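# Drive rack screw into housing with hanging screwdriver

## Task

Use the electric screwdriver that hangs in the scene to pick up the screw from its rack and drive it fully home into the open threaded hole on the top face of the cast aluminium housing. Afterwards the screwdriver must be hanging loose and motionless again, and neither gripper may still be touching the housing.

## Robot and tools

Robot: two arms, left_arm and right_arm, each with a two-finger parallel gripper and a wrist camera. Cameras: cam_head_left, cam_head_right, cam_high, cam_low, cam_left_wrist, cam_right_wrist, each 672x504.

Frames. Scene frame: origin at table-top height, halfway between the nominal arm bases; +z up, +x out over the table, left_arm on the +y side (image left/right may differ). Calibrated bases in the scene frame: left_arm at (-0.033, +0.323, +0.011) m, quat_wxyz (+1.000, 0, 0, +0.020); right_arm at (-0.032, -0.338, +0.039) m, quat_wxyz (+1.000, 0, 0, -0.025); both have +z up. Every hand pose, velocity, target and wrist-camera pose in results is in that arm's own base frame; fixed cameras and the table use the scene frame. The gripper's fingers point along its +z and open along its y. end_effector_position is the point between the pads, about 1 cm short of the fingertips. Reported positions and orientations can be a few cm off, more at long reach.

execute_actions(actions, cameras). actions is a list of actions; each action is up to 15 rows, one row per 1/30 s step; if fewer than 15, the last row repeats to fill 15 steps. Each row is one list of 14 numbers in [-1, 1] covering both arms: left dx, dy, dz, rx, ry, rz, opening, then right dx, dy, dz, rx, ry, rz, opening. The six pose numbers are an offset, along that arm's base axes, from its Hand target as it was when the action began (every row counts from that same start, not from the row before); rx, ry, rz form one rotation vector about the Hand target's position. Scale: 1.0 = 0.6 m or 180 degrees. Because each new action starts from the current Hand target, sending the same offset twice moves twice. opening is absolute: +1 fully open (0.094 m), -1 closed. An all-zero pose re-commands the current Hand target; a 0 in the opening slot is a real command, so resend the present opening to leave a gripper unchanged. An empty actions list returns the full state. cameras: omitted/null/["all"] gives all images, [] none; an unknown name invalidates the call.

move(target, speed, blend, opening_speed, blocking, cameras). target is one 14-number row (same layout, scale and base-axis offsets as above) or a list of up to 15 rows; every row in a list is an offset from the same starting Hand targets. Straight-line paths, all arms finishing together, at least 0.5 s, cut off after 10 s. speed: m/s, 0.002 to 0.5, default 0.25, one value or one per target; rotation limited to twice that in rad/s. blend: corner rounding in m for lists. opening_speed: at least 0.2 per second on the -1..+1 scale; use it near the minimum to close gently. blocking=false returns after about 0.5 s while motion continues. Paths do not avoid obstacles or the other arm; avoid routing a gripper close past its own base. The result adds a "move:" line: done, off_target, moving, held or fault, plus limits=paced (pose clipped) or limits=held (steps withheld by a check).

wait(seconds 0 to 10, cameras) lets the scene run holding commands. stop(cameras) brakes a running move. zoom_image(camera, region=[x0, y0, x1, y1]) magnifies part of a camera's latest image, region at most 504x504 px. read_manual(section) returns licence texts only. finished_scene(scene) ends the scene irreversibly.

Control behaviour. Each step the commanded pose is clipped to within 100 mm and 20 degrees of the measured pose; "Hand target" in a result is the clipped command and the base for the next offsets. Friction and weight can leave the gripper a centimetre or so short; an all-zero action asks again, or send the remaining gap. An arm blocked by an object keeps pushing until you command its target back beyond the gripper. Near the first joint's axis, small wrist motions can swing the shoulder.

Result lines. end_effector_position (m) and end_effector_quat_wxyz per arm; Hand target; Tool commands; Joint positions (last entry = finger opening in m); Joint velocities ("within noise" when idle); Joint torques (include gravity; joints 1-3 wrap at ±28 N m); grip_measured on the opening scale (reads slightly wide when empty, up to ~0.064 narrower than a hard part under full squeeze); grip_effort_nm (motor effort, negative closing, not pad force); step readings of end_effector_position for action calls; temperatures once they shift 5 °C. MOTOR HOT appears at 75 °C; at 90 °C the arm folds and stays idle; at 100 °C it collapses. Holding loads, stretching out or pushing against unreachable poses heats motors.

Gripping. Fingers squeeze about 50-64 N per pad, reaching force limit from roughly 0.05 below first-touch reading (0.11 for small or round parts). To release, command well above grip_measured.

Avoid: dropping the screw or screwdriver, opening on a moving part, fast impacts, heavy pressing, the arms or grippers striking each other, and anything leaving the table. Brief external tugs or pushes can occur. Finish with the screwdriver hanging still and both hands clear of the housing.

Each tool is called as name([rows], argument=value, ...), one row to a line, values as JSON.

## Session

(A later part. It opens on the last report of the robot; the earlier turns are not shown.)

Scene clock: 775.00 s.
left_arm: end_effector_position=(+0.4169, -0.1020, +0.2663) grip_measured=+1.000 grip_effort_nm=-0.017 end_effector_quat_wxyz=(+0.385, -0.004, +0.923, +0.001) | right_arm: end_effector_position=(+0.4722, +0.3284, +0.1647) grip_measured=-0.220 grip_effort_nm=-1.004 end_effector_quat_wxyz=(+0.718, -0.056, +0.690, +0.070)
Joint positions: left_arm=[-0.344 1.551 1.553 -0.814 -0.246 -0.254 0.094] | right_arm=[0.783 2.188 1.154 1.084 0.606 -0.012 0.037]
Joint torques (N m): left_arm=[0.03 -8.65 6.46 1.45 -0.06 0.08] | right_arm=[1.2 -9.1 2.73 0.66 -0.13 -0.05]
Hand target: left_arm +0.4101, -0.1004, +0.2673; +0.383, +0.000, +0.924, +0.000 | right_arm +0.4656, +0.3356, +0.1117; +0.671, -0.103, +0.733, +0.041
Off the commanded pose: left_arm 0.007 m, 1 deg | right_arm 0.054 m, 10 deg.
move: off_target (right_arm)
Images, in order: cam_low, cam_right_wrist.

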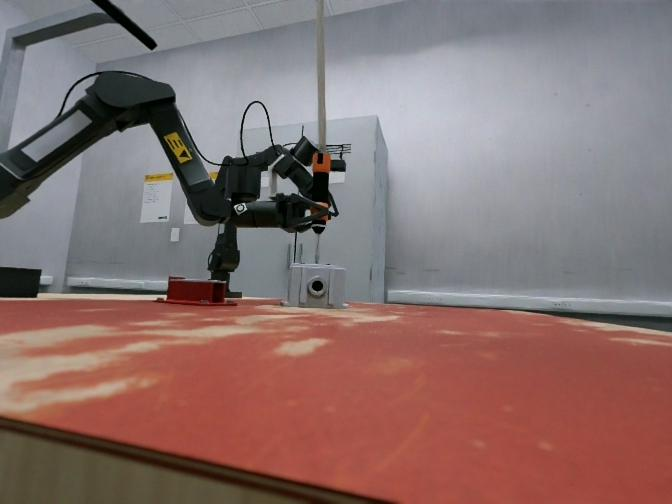

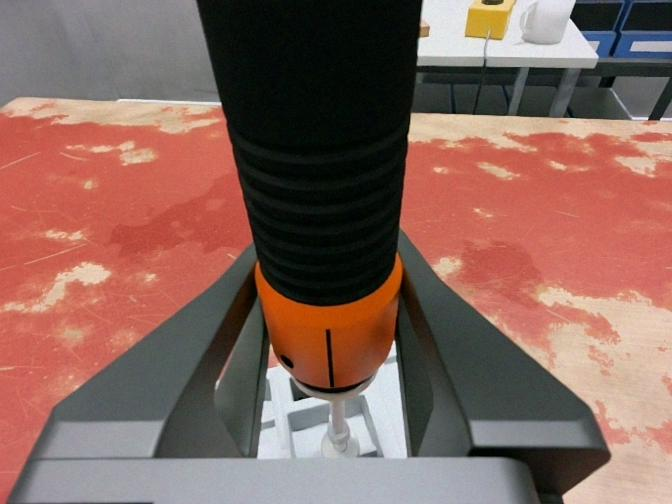

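zoom_image(camera="cam_low", region=[295, 220, 345, 270])

Scaled by 10.080 from the camera's 672x504 image, which has a finer 960x720 frame.

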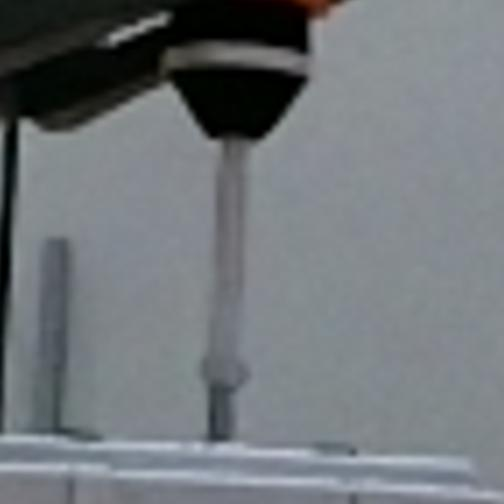

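move(target=[0,0,0,0,0,0,1,-0.006,-0.006,-0.005,0.0,0.0,0,-0.4], speed=0.04, cameras=["cam_right_wrist","cam_low"])

zoom_image(camera="cam_right_wrist", region=[300, 370, 390, 460])

zoom_image(camera="cam_low", region=[295, 220, 345, 270])

Scene clock: 789.63 s.
left_arm: end_effector_position=(+0.4169, -0.1020, +0.2663) grip_measured=+1.000 grip_effort_nm=-0.022 end_effector_quat_wxyz=(+0.385, -0.004, +0.923, +0.001) | right_arm: end_effector_position=(+0.4697, +0.3268, +0.1625) grip_measured=-0.220 grip_effort_nm=-1.013 end_effector_quat_wxyz=(+0.719, -0.055, +0.689, +0.074)
Joint positions: left_arm=[-0.344 1.551 1.553 -0.814 -0.246 -0.254 0.094] | right_arm=[0.783 2.188 1.136 1.106 0.601 -0.007 0.037]
Joint torques (N m): left_arm=[0.05 -8.66 6.46 1.46 -0.07 0.08] | right_arm=[1.26 -9.13 2.22 0.7 -0.11 -0.14]
Hand target: left_arm +0.4101, -0.1004, +0.2673; +0.383, +0.000, +0.924, +0.000 | right_arm +0.4621, +0.3320, +0.1088; +0.671, -0.103, +0.733, +0.041
Off the commanded pose: left_arm 0.007 m, 1 deg | right_arm 0.055 m, 10 deg.
move: off_target (right_arm)
Images, in order: cam_low, cam_right_wrist.

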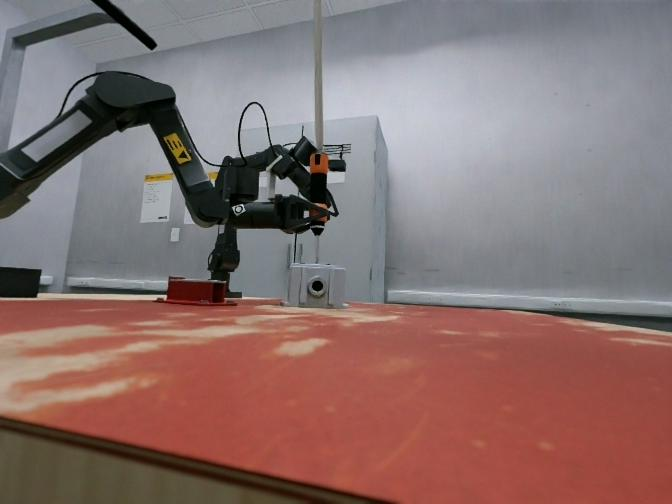

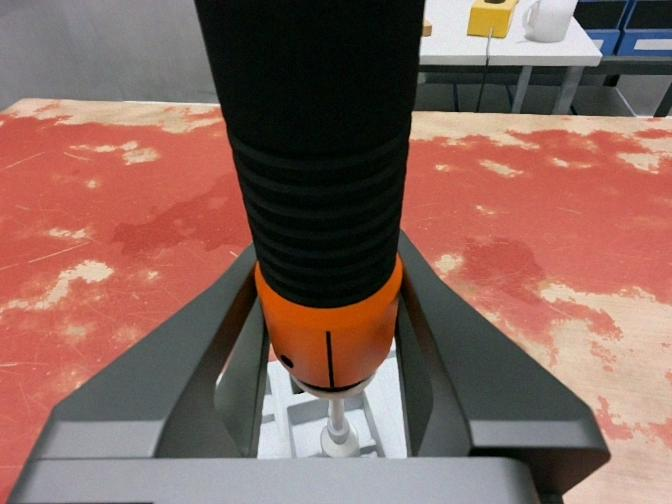

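Scaled by 5.600 from the camera's 672x504 image, which has a finer 960x720 frame.

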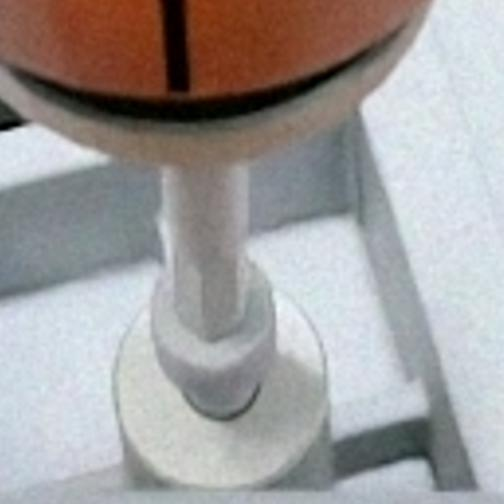

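Scaled by 10.080 from the camera's 672x504 image, which has a finer 960x720 frame.

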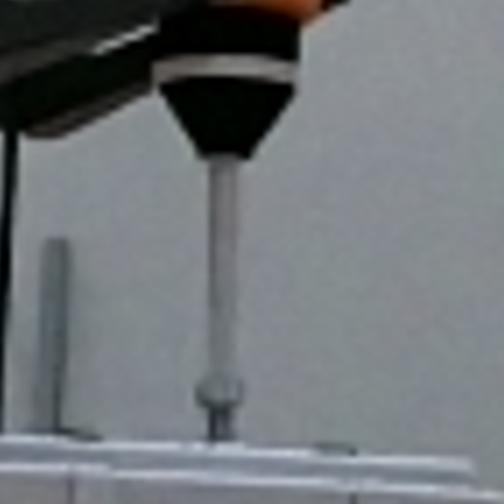

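wait(seconds=1, cameras=["cam_right_wrist","cam_low"])

zoom_image(camera="cam_low", region=[295, 220, 345, 270])

zoom_image(camera="cam_right_wrist", region=[300, 370, 390, 460])

Scene clock: 795.60 s.
left_arm: end_effector_position=(+0.4169, -0.1020, +0.2663) grip_measured=+1.000 grip_effort_nm=-0.017 end_effector_quat_wxyz=(+0.385, -0.004, +0.923, +0.001) | right_arm: end_effector_position=(+0.4696, +0.3267, +0.1625) grip_measured=-0.220 grip_effort_nm=-1.009 end_effector_quat_wxyz=(+0.719, -0.054, +0.689, +0.074)
Joint positions: left_arm=[-0.344 1.551 1.553 -0.814 -0.246 -0.254 0.094] | right_arm=[0.783 2.188 1.136 1.106 0.601 -0.007 0.037]
Joint torques (N m): left_arm=[0.05 -8.66 6.46 1.46 -0.07 0.09] | right_arm=[1.17 -9.21 2.28 0.64 -0.11 -0.08]
Hand target: left_arm +0.4101, -0.1004, +0.2673; +0.383, +0.000, +0.924, +0.000 | right_arm +0.4620, +0.3320, +0.1087; +0.671, -0.103, +0.733, +0.041
Tool commands: left_gripper/opening=+1.0 right_gripper/opening=-0.4
Off the commanded pose: left_arm 0.007 m, 1 deg | right_arm 0.055 m, 10 deg.
wait: 1.00 s; at rest from the start
Images, in order: cam_low, cam_right_wrist.

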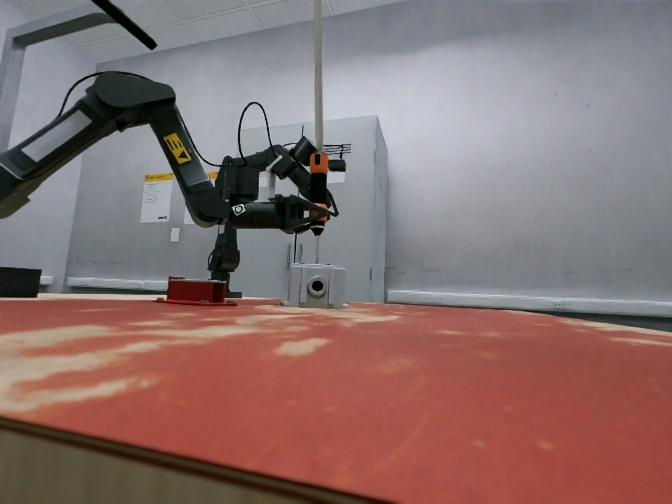

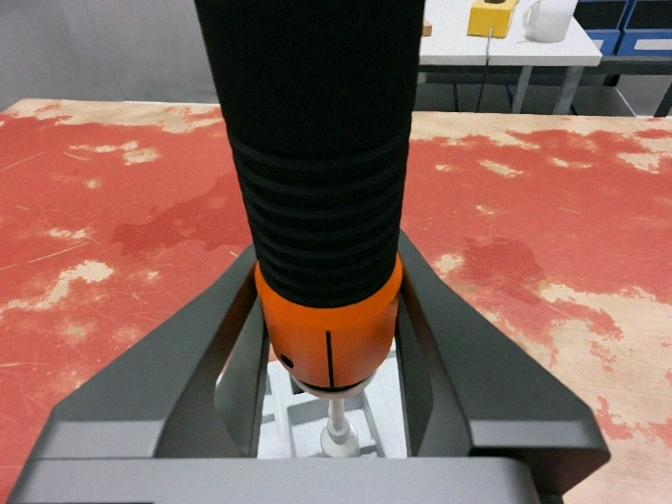

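Scaled by 10.080 from the camera's 672x504 image, which has a finer 960x720 frame.

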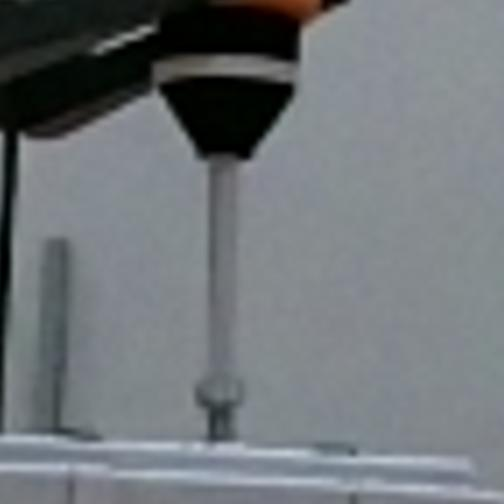

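Scaled by 5.600 from the camera's 672x504 image, which has a finer 960x720 frame.

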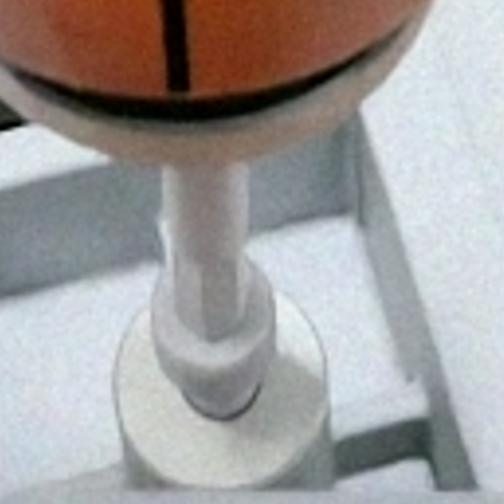

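move(target=[0,0,0,0,0,0,1,0.0,-0.000,-0.03,0.0,0.0,0,-0.4], speed=0.04, cameras=["cam_right_wrist","cam_low"])

zoom_image(camera="cam_right_wrist", region=[300, 370, 390, 460])

zoom_image(camera="cam_low", region=[295, 220, 345, 270])

Scene clock: 803.33 s.
left_arm: end_effector_position=(+0.4169, -0.1020, +0.2663) grip_measured=+1.000 grip_effort_nm=-0.012 end_effector_quat_wxyz=(+0.385, -0.004, +0.923, +0.001) | right_arm: end_effector_position=(+0.4679, +0.3251, +0.1592) grip_measured=-0.220 grip_effort_nm=-1.004 end_effector_quat_wxyz=(+0.728, -0.048, +0.679, +0.080)
Joint positions: left_arm=[-0.344 1.551 1.553 -0.814 -0.246 -0.254 0.094] | right_arm=[0.783 2.213 1.121 1.179 0.601 -0.01 0.037]
Joint torques (N m): left_arm=[0.06 -8.64 6.46 1.47 -0.07 0.08] | right_arm=[1.31 -7.43 1.92 0.54 -0.11 -0.08]
Hand target: left_arm +0.4101, -0.1004, +0.2673; +0.383, +0.000, +0.924, +0.000 | right_arm +0.4620, +0.3320, +0.0907; +0.671, -0.103, +0.733, +0.041
Off the commanded pose: left_arm 0.007 m, 1 deg | right_arm 0.069 m, 12 deg.
move: off_target (right_arm)
Images, in order: cam_low, cam_right_wrist.

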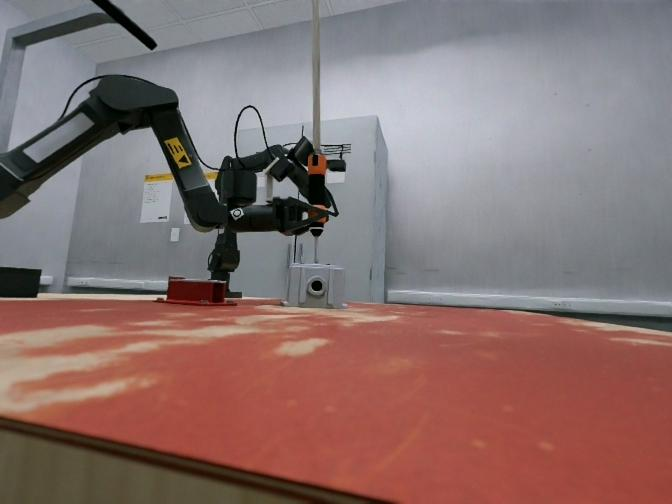

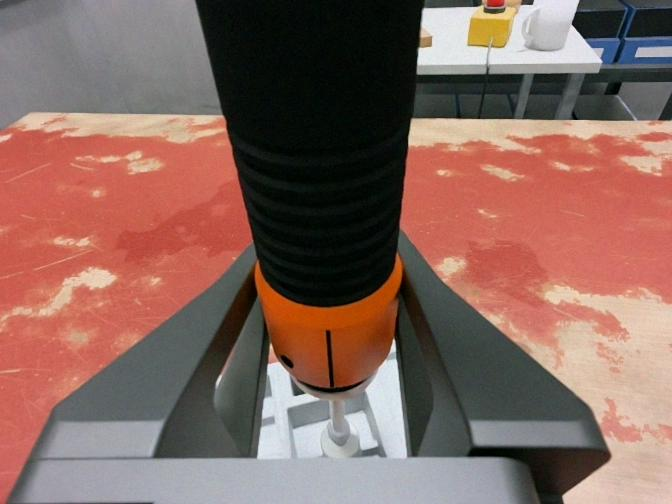

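Scaled by 5.600 from the camera's 672x504 image, which has a finer 960x720 frame.

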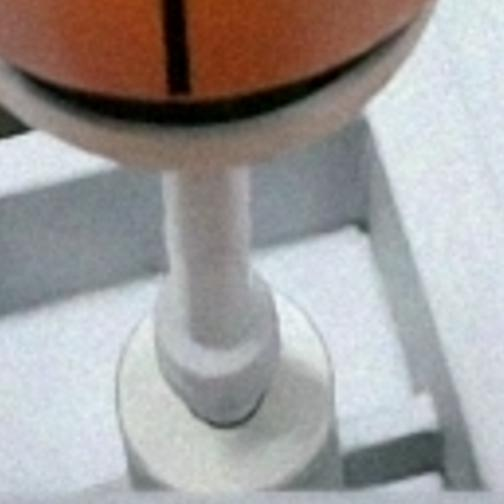

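Scaled by 10.080 from the camera's 672x504 image, which has a finer 960x720 frame.

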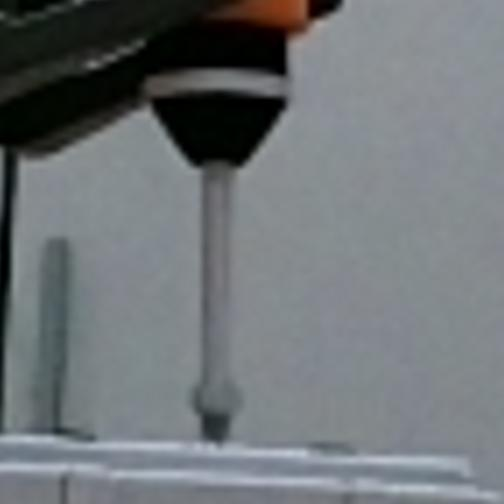

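move(target=[0,0,0,0,0,0,1,0.009,0.008,-0.02,-0.012,0.004,0,-0.4], speed=0.04, cameras=["cam_right_wrist","cam_low"])

zoom_image(camera="cam_right_wrist", region=[300, 370, 390, 460])

zoom_image(camera="cam_low", region=[295, 220, 345, 270])

Scene clock: 812.90 s.
left_arm: end_effector_position=(+0.4169, -0.1020, +0.2663) grip_measured=+1.000 grip_effort_nm=-0.022 end_effector_quat_wxyz=(+0.385, -0.004, +0.923, +0.001) | right_arm: end_effector_position=(+0.4673, +0.3259, +0.1515) grip_measured=-0.220 grip_effort_nm=-1.009 end_effector_quat_wxyz=(+0.729, -0.055, +0.678, +0.078)
Joint positions: left_arm=[-0.344 1.551 1.553 -0.814 -0.246 -0.254 0.094] | right_arm=[0.783 2.238 1.117 1.212 0.594 -0.026 0.037]
Joint torques (N m): left_arm=[0.03 -8.65 6.45 1.46 -0.05 0.08] | right_arm=[1.4 -6.75 4.03 0.21 -0.03 -0.16]
Hand target: left_arm +0.4101, -0.1004, +0.2673; +0.383, +0.000, +0.924, +0.000 | right_arm +0.4674, +0.3368, +0.0786; +0.664, -0.116, +0.738, +0.028
Off the commanded pose: left_arm 0.007 m, 1 deg | right_arm 0.074 m, 14 deg.
move: off_target (right_arm)
Images, in order: cam_low, cam_right_wrist.

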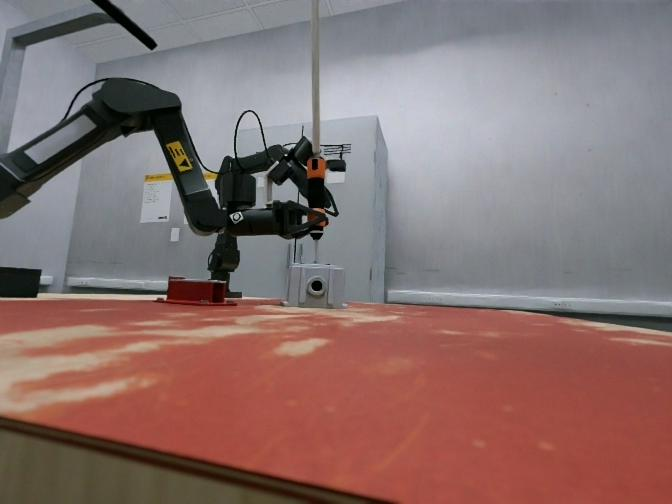

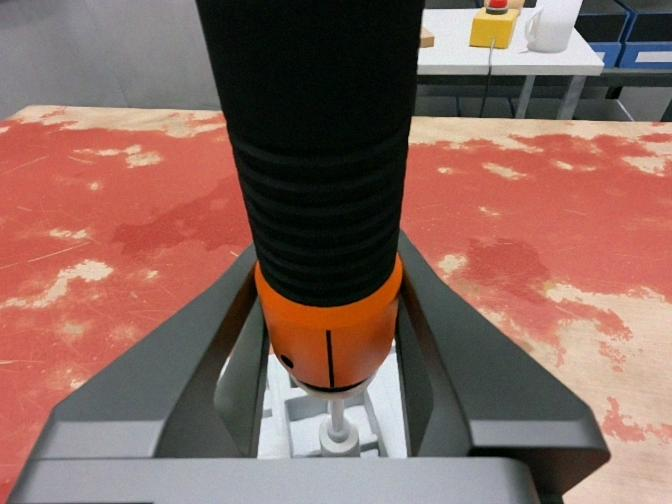

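Scaled by 5.600 from the camera's 672x504 image, which has a finer 960x720 frame.

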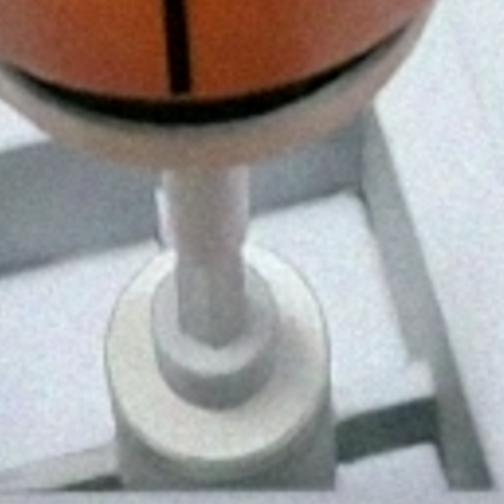

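Scaled by 10.080 from the camera's 672x504 image, which has a finer 960x720 frame.

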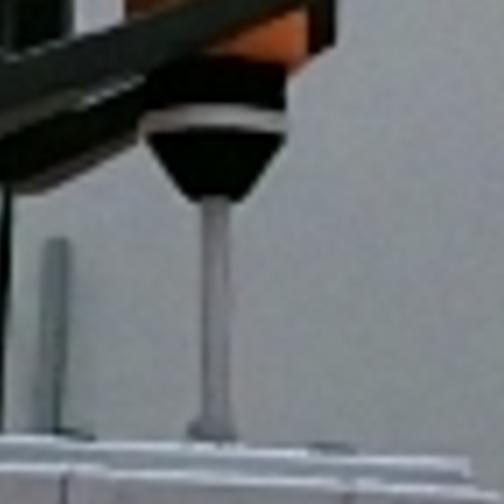

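move(target=[0,0,0,0,0,0,1,0.003,0.002,-0.025,0,0.0,0,-0.4], speed=0.04, cameras=["cam_right_wrist","cam_low","cam_high"])

zoom_image(camera="cam_right_wrist", region=[300, 370, 390, 460])

zoom_image(camera="cam_low", region=[295, 220, 345, 270])

Scene clock: 824.33 s.
left_arm: end_effector_position=(+0.4169, -0.1020, +0.2663) grip_measured=+1.000 grip_effort_nm=-0.012 end_effector_quat_wxyz=(+0.385, -0.004, +0.923, +0.001) | right_arm: end_effector_position=(+0.4658, +0.3259, +0.1508) grip_measured=-0.220 grip_effort_nm=-1.013 end_effector_quat_wxyz=(+0.741, -0.053, +0.665, +0.080)
Joint positions: left_arm=[-0.344 1.551 1.553 -0.814 -0.246 -0.254 0.094] | right_arm=[0.785 2.266 1.115 1.284 0.594 -0.046 0.037]
Joint torques (N m): left_arm=[0.03 -8.62 6.46 1.46 -0.06 0.08] | right_arm=[1.06 -5.65 3.41 -0.07 -0.02 -0.02]
Hand target: left_arm +0.4101, -0.1004, +0.2673; +0.383, +0.000, +0.924, +0.000 | right_arm +0.4692, +0.3379, +0.0636; +0.664, -0.116, +0.738, +0.028
Off the commanded pose: left_arm 0.007 m, 1 deg | right_arm 0.088 m, 15 deg.
move: off_target (right_arm)
Images, in order: cam_high, cam_low, cam_right_wrist.

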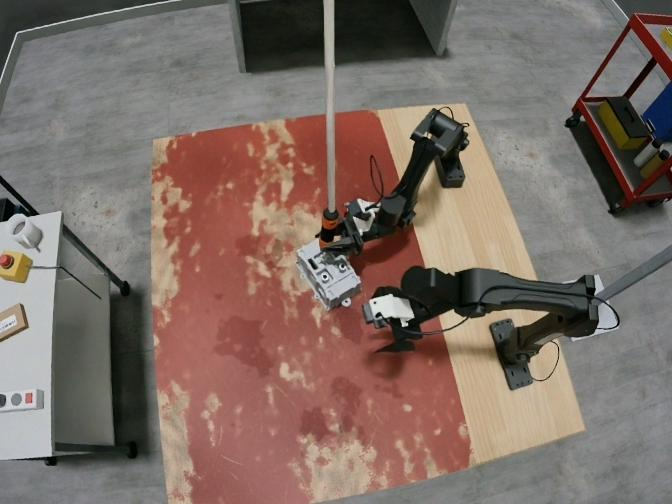

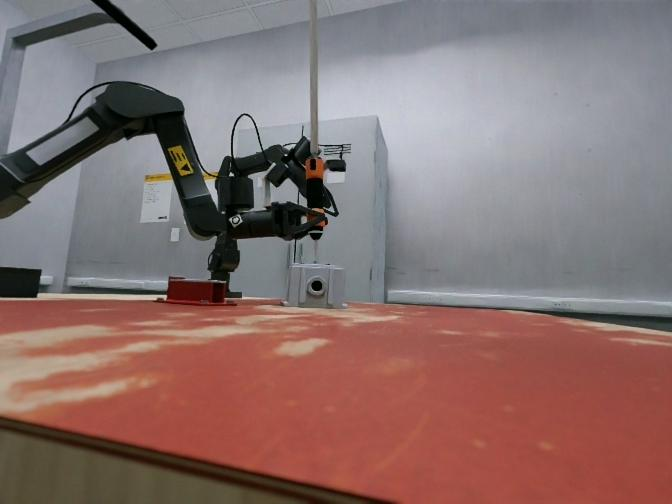

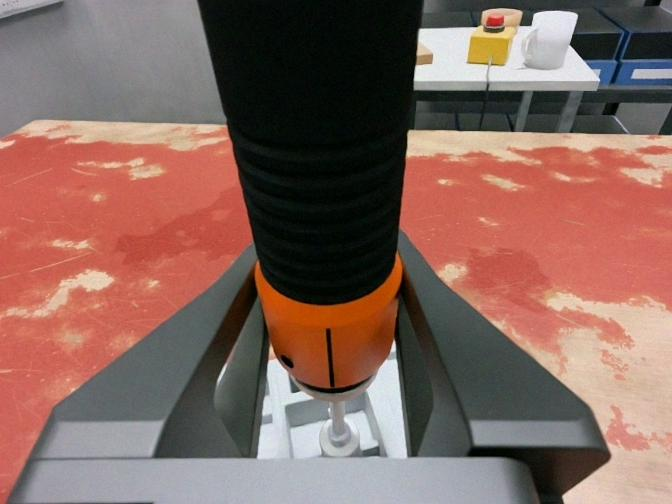

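Scaled by 5.600 from the camera's 672x504 image, which has a finer 960x720 frame.

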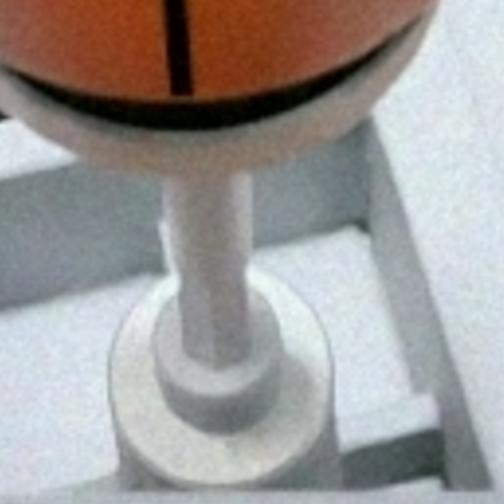

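Scaled by 10.080 from the camera's 672x504 image, which has a finer 960x720 frame.

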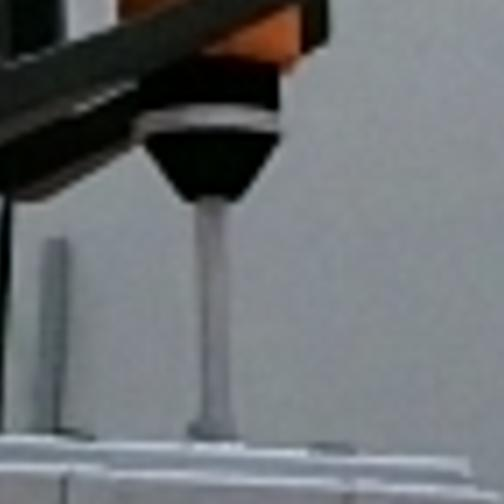

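wait(seconds=0.7, cameras=["cam_right_wrist"])

zoom_image(camera="cam_right_wrist", region=[300, 370, 390, 460])

Scene clock: 828.63 s.
left_arm: end_effector_position=(+0.4169, -0.1020, +0.2663) grip_measured=+1.000 grip_effort_nm=-0.027 end_effector_quat_wxyz=(+0.385, -0.004, +0.923, +0.001) | right_arm: end_effector_position=(+0.4657, +0.3260, +0.1507) grip_measured=-0.220 grip_effort_nm=-1.009 end_effector_quat_wxyz=(+0.741, -0.053, +0.665, +0.080)
Joint positions: left_arm=[-0.344 1.551 1.553 -0.814 -0.246 -0.254 0.094] | right_arm=[0.786 2.267 1.115 1.285 0.595 -0.047 0.037]
Joint torques (N m): left_arm=[0.03 -8.68 6.48 1.46 -0.07 0.08] | right_arm=[1.18 -5.9 3.51 -0.05 -0.03 0.02]
Hand target: left_arm +0.4101, -0.1004, +0.2673; +0.383, +0.000, +0.924, +0.000 | right_arm +0.4691, +0.3380, +0.0635; +0.664, -0.116, +0.738, +0.028
Tool commands: left_gripper/opening=+1.0 right_gripper/opening=-0.4
Off the commanded pose: left_arm 0.007 m, 1 deg | right_arm 0.088 m, 15 deg.
wait: 0.70 s; at rest from the start
Images, in order: cam_right_wrist.

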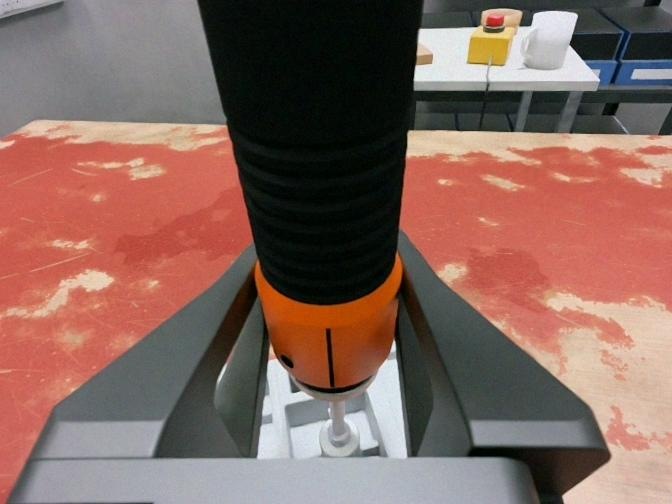

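Scaled by 5.600 from the camera's 672x504 image, which has a finer 960x720 frame.

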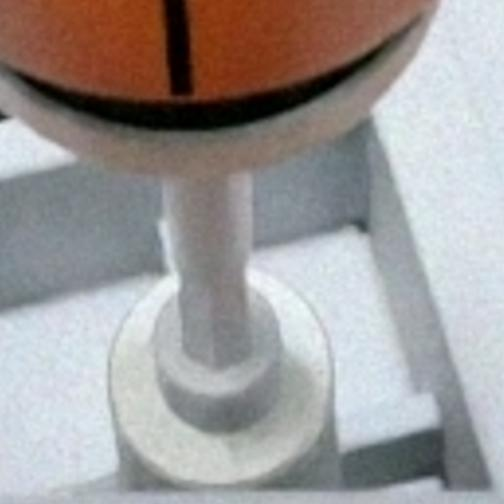

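move([
  [0,0,0,0,0,0,1,0.0,-0.012,0.21,0.03,-0.029,0,-0.4],
  [0,0,0,0,0,0,1,0.0,-0.012,0.39,0.043,-0.029,0,-0.4],
  [0,0,0,0,0,0,1,0.007,-0.388,0.35,0.043,-0.029,0,-0.4],
], speed=[0.05,0.1,0.12])

zoom_image(camera="cam_low", region=[200, 40, 390, 310])

zoom_image(camera="cam_high", region=[280, 220, 380, 320])

Scene clock: 849.87 s.
left_arm: end_effector_position=(+0.4169, -0.1020, +0.2663) grip_measured=+1.000 grip_effort_nm=-0.022 end_effector_quat_wxyz=(+0.385, -0.004, +0.923, +0.001) | right_arm: end_effector_position=(+0.4809, +0.1041, +0.2571) grip_measured=-0.220 grip_effort_nm=-1.009 end_effector_quat_wxyz=(+0.688, -0.068, +0.720, +0.067)
Joint positions: left_arm=[-0.344 1.551 1.553 -0.814 -0.246 -0.254 0.094] | right_arm=[0.222 1.567 0.856 0.665 0.031 0.004 0.037]
Joint torques (N m): left_arm=[0.03 -8.66 6.43 1.47 -0.07 0.08] | right_arm=[0.08 -10.71 5.42 1.88 -0.05 -0.02]
Hand target: left_arm +0.4101, -0.1004, +0.2673; +0.383, +0.000, +0.924, +0.000 | right_arm +0.4733, +0.1052, +0.2736; +0.704, -0.072, +0.703, +0.072
Off the commanded pose: left_arm 0.007 m, 1 deg | right_arm 0.018 m, 3 deg.
move: off_target (right_arm); limits=paced

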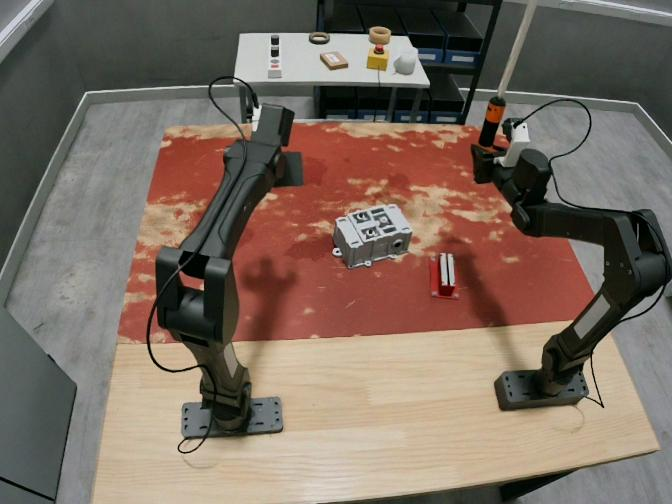

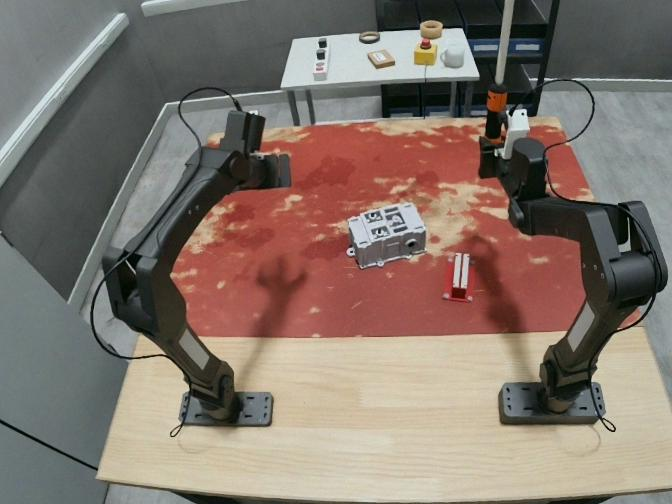

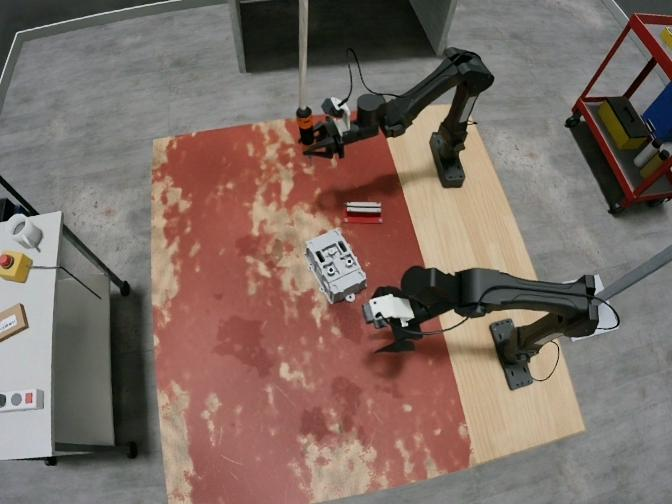

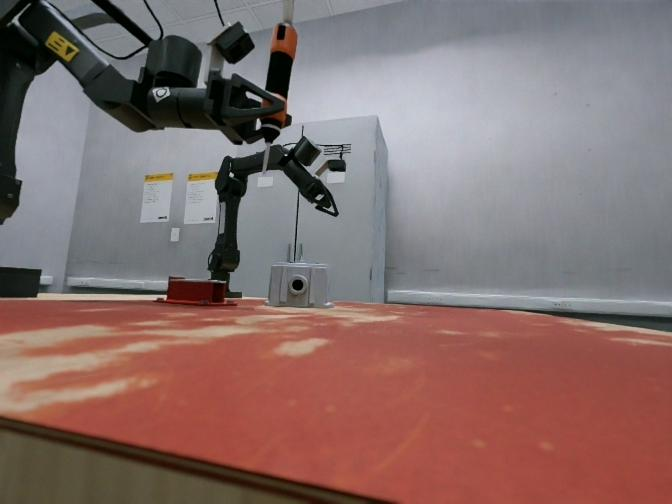

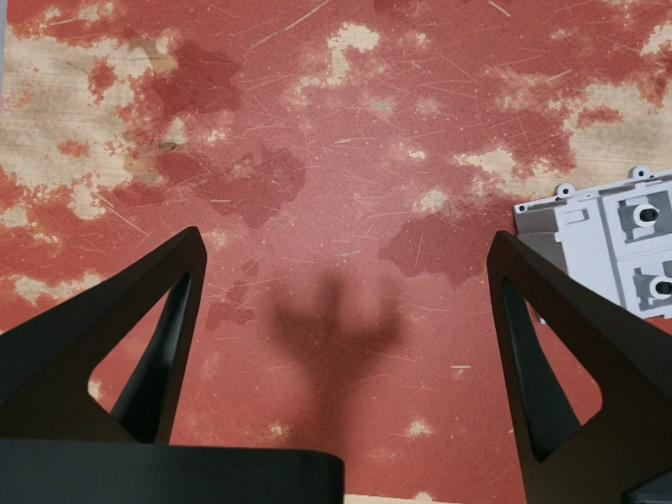

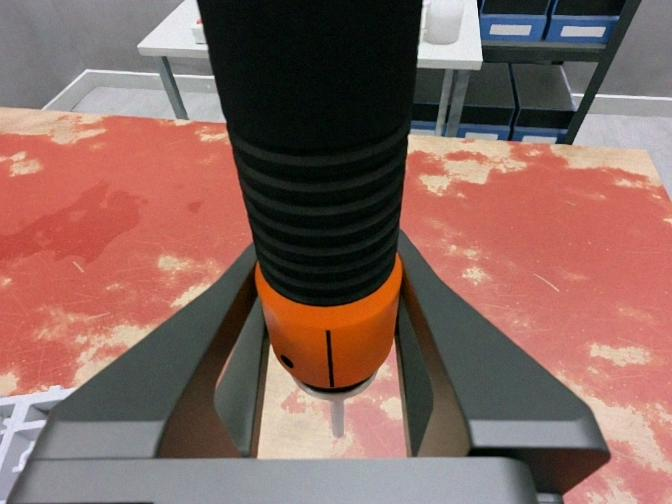

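Scaled by 1.867 from the camera's 672x504 image, which has a finer 960x720 frame.

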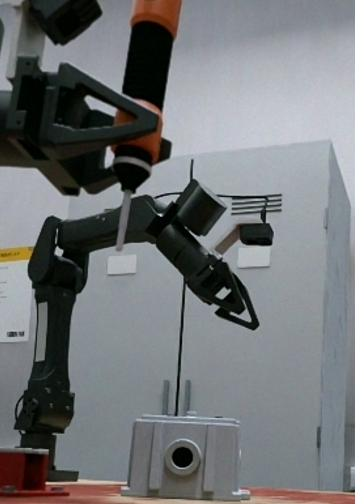

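Scaled by 5.040 from the camera's 672x504 image, which has a finer 960x720 frame.

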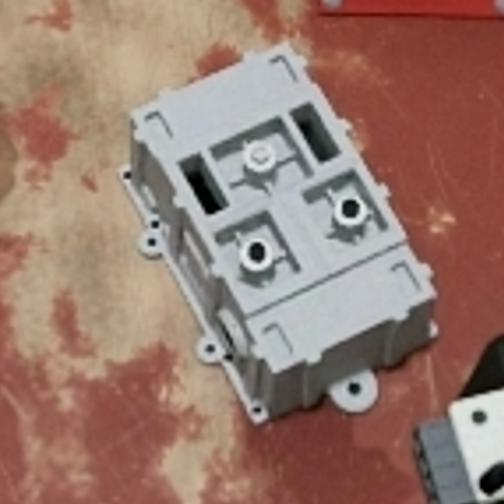

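move(target=[0,0,0,0,0,0,1,-0.008,-0.004,-0.014,0,-0.028,0,-0.4], speed=0.05, cameras=["cam_low","cam_right_wrist"])

zoom_image(camera="cam_low", region=[200, 0, 340, 200])

Scene clock: 860.83 s.
left_arm: end_effector_position=(+0.4169, -0.1020, +0.2663) grip_measured=+1.000 grip_effort_nm=-0.032 end_effector_quat_wxyz=(+0.385, -0.004, +0.923, +0.001) | right_arm: end_effector_position=(+0.4693, +0.1025, +0.2685) grip_measured=-0.220 grip_effort_nm=-1.009 end_effector_quat_wxyz=(+0.732, -0.070, +0.675, +0.068)
Joint positions: left_arm=[-0.344 1.551 1.553 -0.814 -0.246 -0.254 0.094] | right_arm=[0.222 1.567 0.766 0.881 0.026 -0.013 0.037]
Joint torques (N m): left_arm=[0.02 -8.62 6.49 1.46 -0.06 0.09] | right_arm=[-0.34 -6.32 5.2 1.9 -0.09 -0.05]
Hand target: left_arm +0.4101, -0.1004, +0.2673; +0.383, +0.000, +0.924, +0.000 | right_arm +0.4685, +0.1028, +0.2651; +0.734, -0.075, +0.672, +0.069
Off the commanded pose: left_arm 0.007 m, 1 deg | right_arm 0.003 m, 1 deg.
move: done
Images, in order: cam_low, cam_right_wrist.

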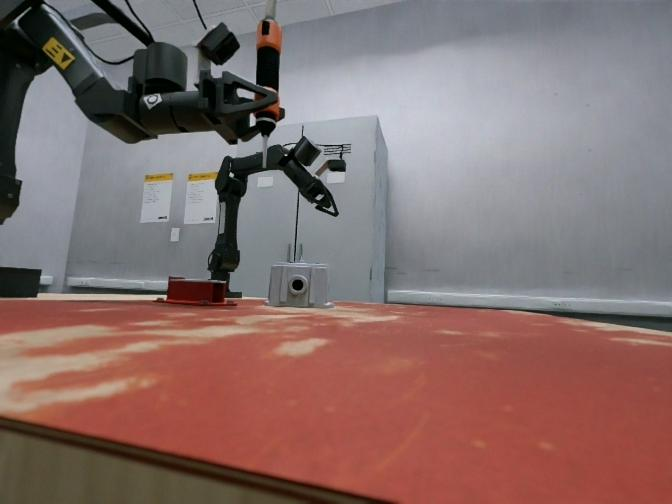

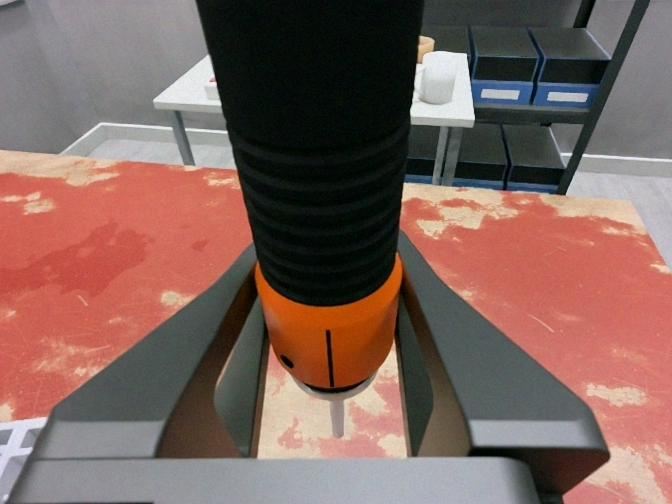

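Scaled by 2.520 from the camera's 672x504 image, which has a finer 960x720 frame.

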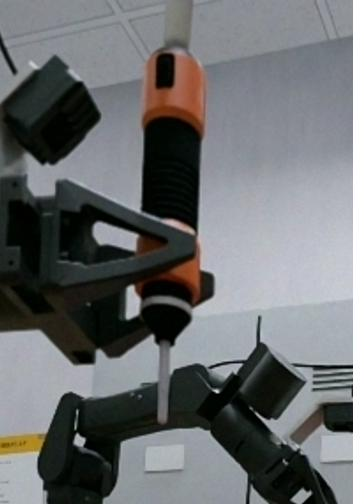

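move(target=[0,0,0,0,0,0,1,0.003,0.0,-0.025,0,0.011,0,-0.4], speed=0.05, cameras=["cam_low"])

zoom_image(camera="cam_low", region=[200, 0, 340, 200])

move(target=[0,0,0,0,0,0,1,0,0,0,0,0,0,1], opening_speed=0.3, cameras=["cam_low","cam_right_wrist"])

zoom_image(camera="cam_low", region=[200, 0, 340, 200])

Scene clock: 870.77 s.
Off the commanded pose: left_arm 0.007 m, 1 deg | right_arm 0.004 m, 0 deg.
move: done
Images, in order: cam_low.

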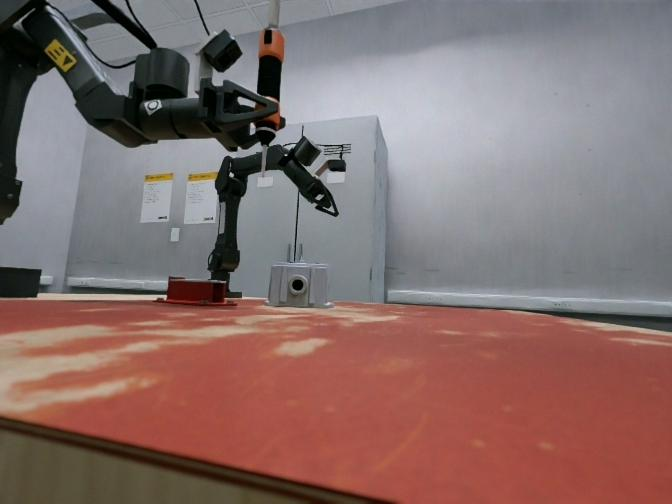

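Scaled by 2.520 from the camera's 672x504 image, which has a finer 960x720 frame.

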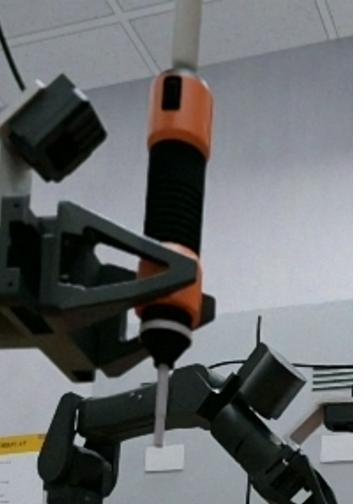

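Scene clock: 875.63 s.
left_arm: end_effector_position=(+0.4169, -0.1020, +0.2663) grip_measured=+1.000 grip_effort_nm=-0.027 end_effector_quat_wxyz=(+0.385, -0.004, +0.923, +0.001) | right_arm: end_effector_position=(+0.4712, +0.1031, +0.2540) grip_measured=+0.998 grip_effort_nm=0.129 end_effector_quat_wxyz=(+0.721, -0.072, +0.685, +0.067)
Joint positions: left_arm=[-0.344 1.551 1.553 -0.814 -0.246 -0.254 0.094] | right_arm=[0.222 1.589 0.756 0.884 0.025 -0.013 0.094]
Joint torques (N m): left_arm=[0.02 -8.68 6.48 1.46 -0.07 0.09] | right_arm=[-0.44 -6.67 5.22 1.87 -0.1 0.01]
Hand target: left_arm +0.4101, -0.1004, +0.2673; +0.383, +0.000, +0.924, +0.000 | right_arm +0.4704, +0.1028, +0.2502; +0.722, -0.074, +0.684, +0.070
Off the commanded pose: left_arm 0.007 m, 1 deg | right_arm 0.004 m, 0 deg.
move: done
Images, in order: cam_low, cam_right_wrist.

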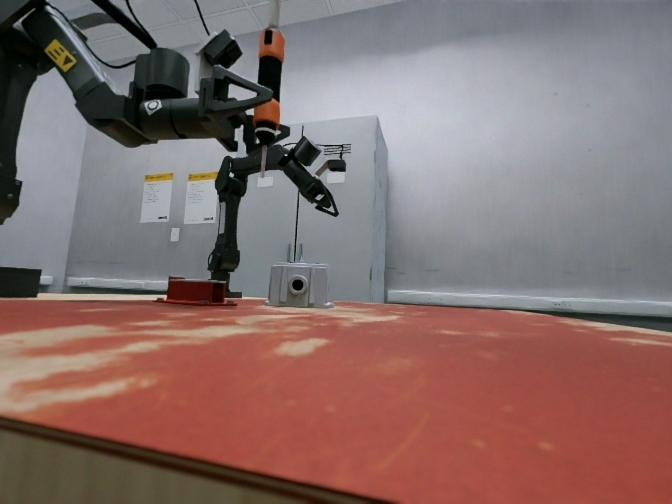

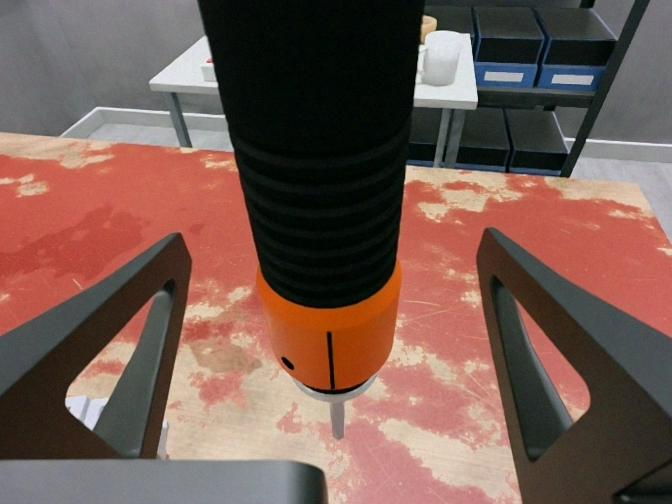

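Scaled by 2.520 from the camera's 672x504 image, which has a finer 960x720 frame.

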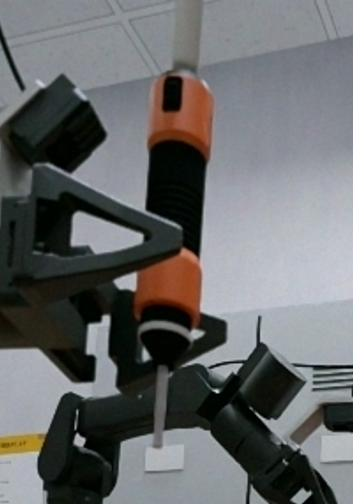

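move(target=[0,0,0,0,0,0,1,-0.25,-0.05,0,0,0,0,1], speed=0.15, cameras=["cam_right_wrist","cam_high"])

wait(seconds=2, cameras=["cam_low"])

finished_scene(scene=1)

Scene clock: 883.77 s.
Off the commanded pose: left_arm 0.007 m, 1 deg | right_arm 0.004 m, 0 deg.
move: done
Images, in order: cam_high, cam_right_wrist.

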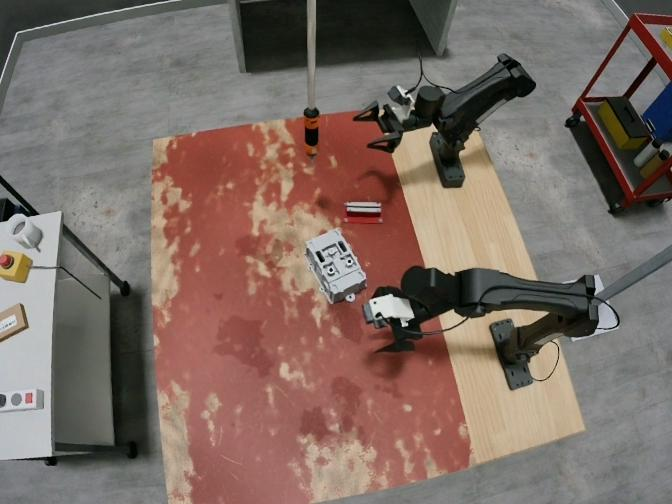

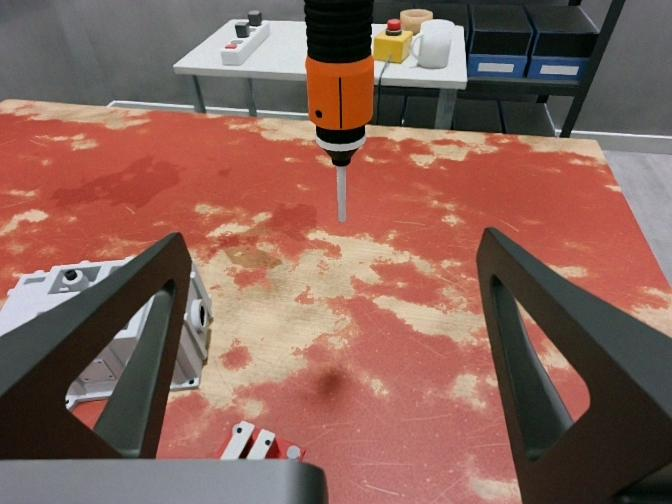

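Scene clock: 885.77 s.
left_arm: end_effector_position=(+0.4169, -0.1020, +0.2663) grip_measured=+1.000 grip_effort_nm=-0.017 end_effector_quat_wxyz=(+0.385, -0.004, +0.923, +0.001) | right_arm: end_effector_position=(+0.3227, +0.0733, +0.2535) grip_measured=+0.998 grip_effort_nm=0.125 end_effector_quat_wxyz=(+0.724, -0.076, +0.682, +0.072)
Joint positions: left_arm=[-0.344 1.551 1.553 -0.814 -0.246 -0.254 0.094] | right_arm=[0.234 0.829 0.29 0.598 0.025 -0.013 0.094]
Joint torques (N m): left_arm=[0.02 -8.69 6.46 1.46 -0.07 0.08] | right_arm=[0.69 -2.04 5.74 1.6 0.12 0]
Hand target: left_arm +0.4101, -0.1004, +0.2673; +0.383, +0.000, +0.924, +0.000 | right_arm +0.3204, +0.0729, +0.2502; +0.722, -0.074, +0.684, +0.070
Tool commands: left_gripper/opening=+1.0 right_gripper/opening=+1.0
Off the commanded pose: left_arm 0.007 m, 1 deg | right_arm 0.004 m, 0 deg.
wait: 2.00 s; at rest by 0.17 s
Images, in order: cam_low.

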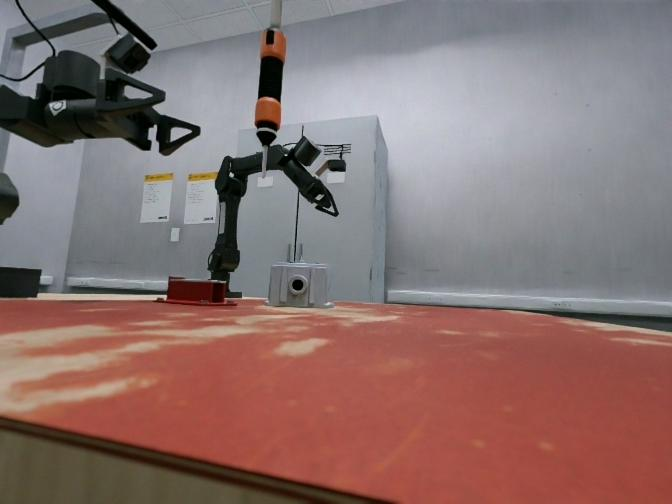

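The scene is finished: the task was done.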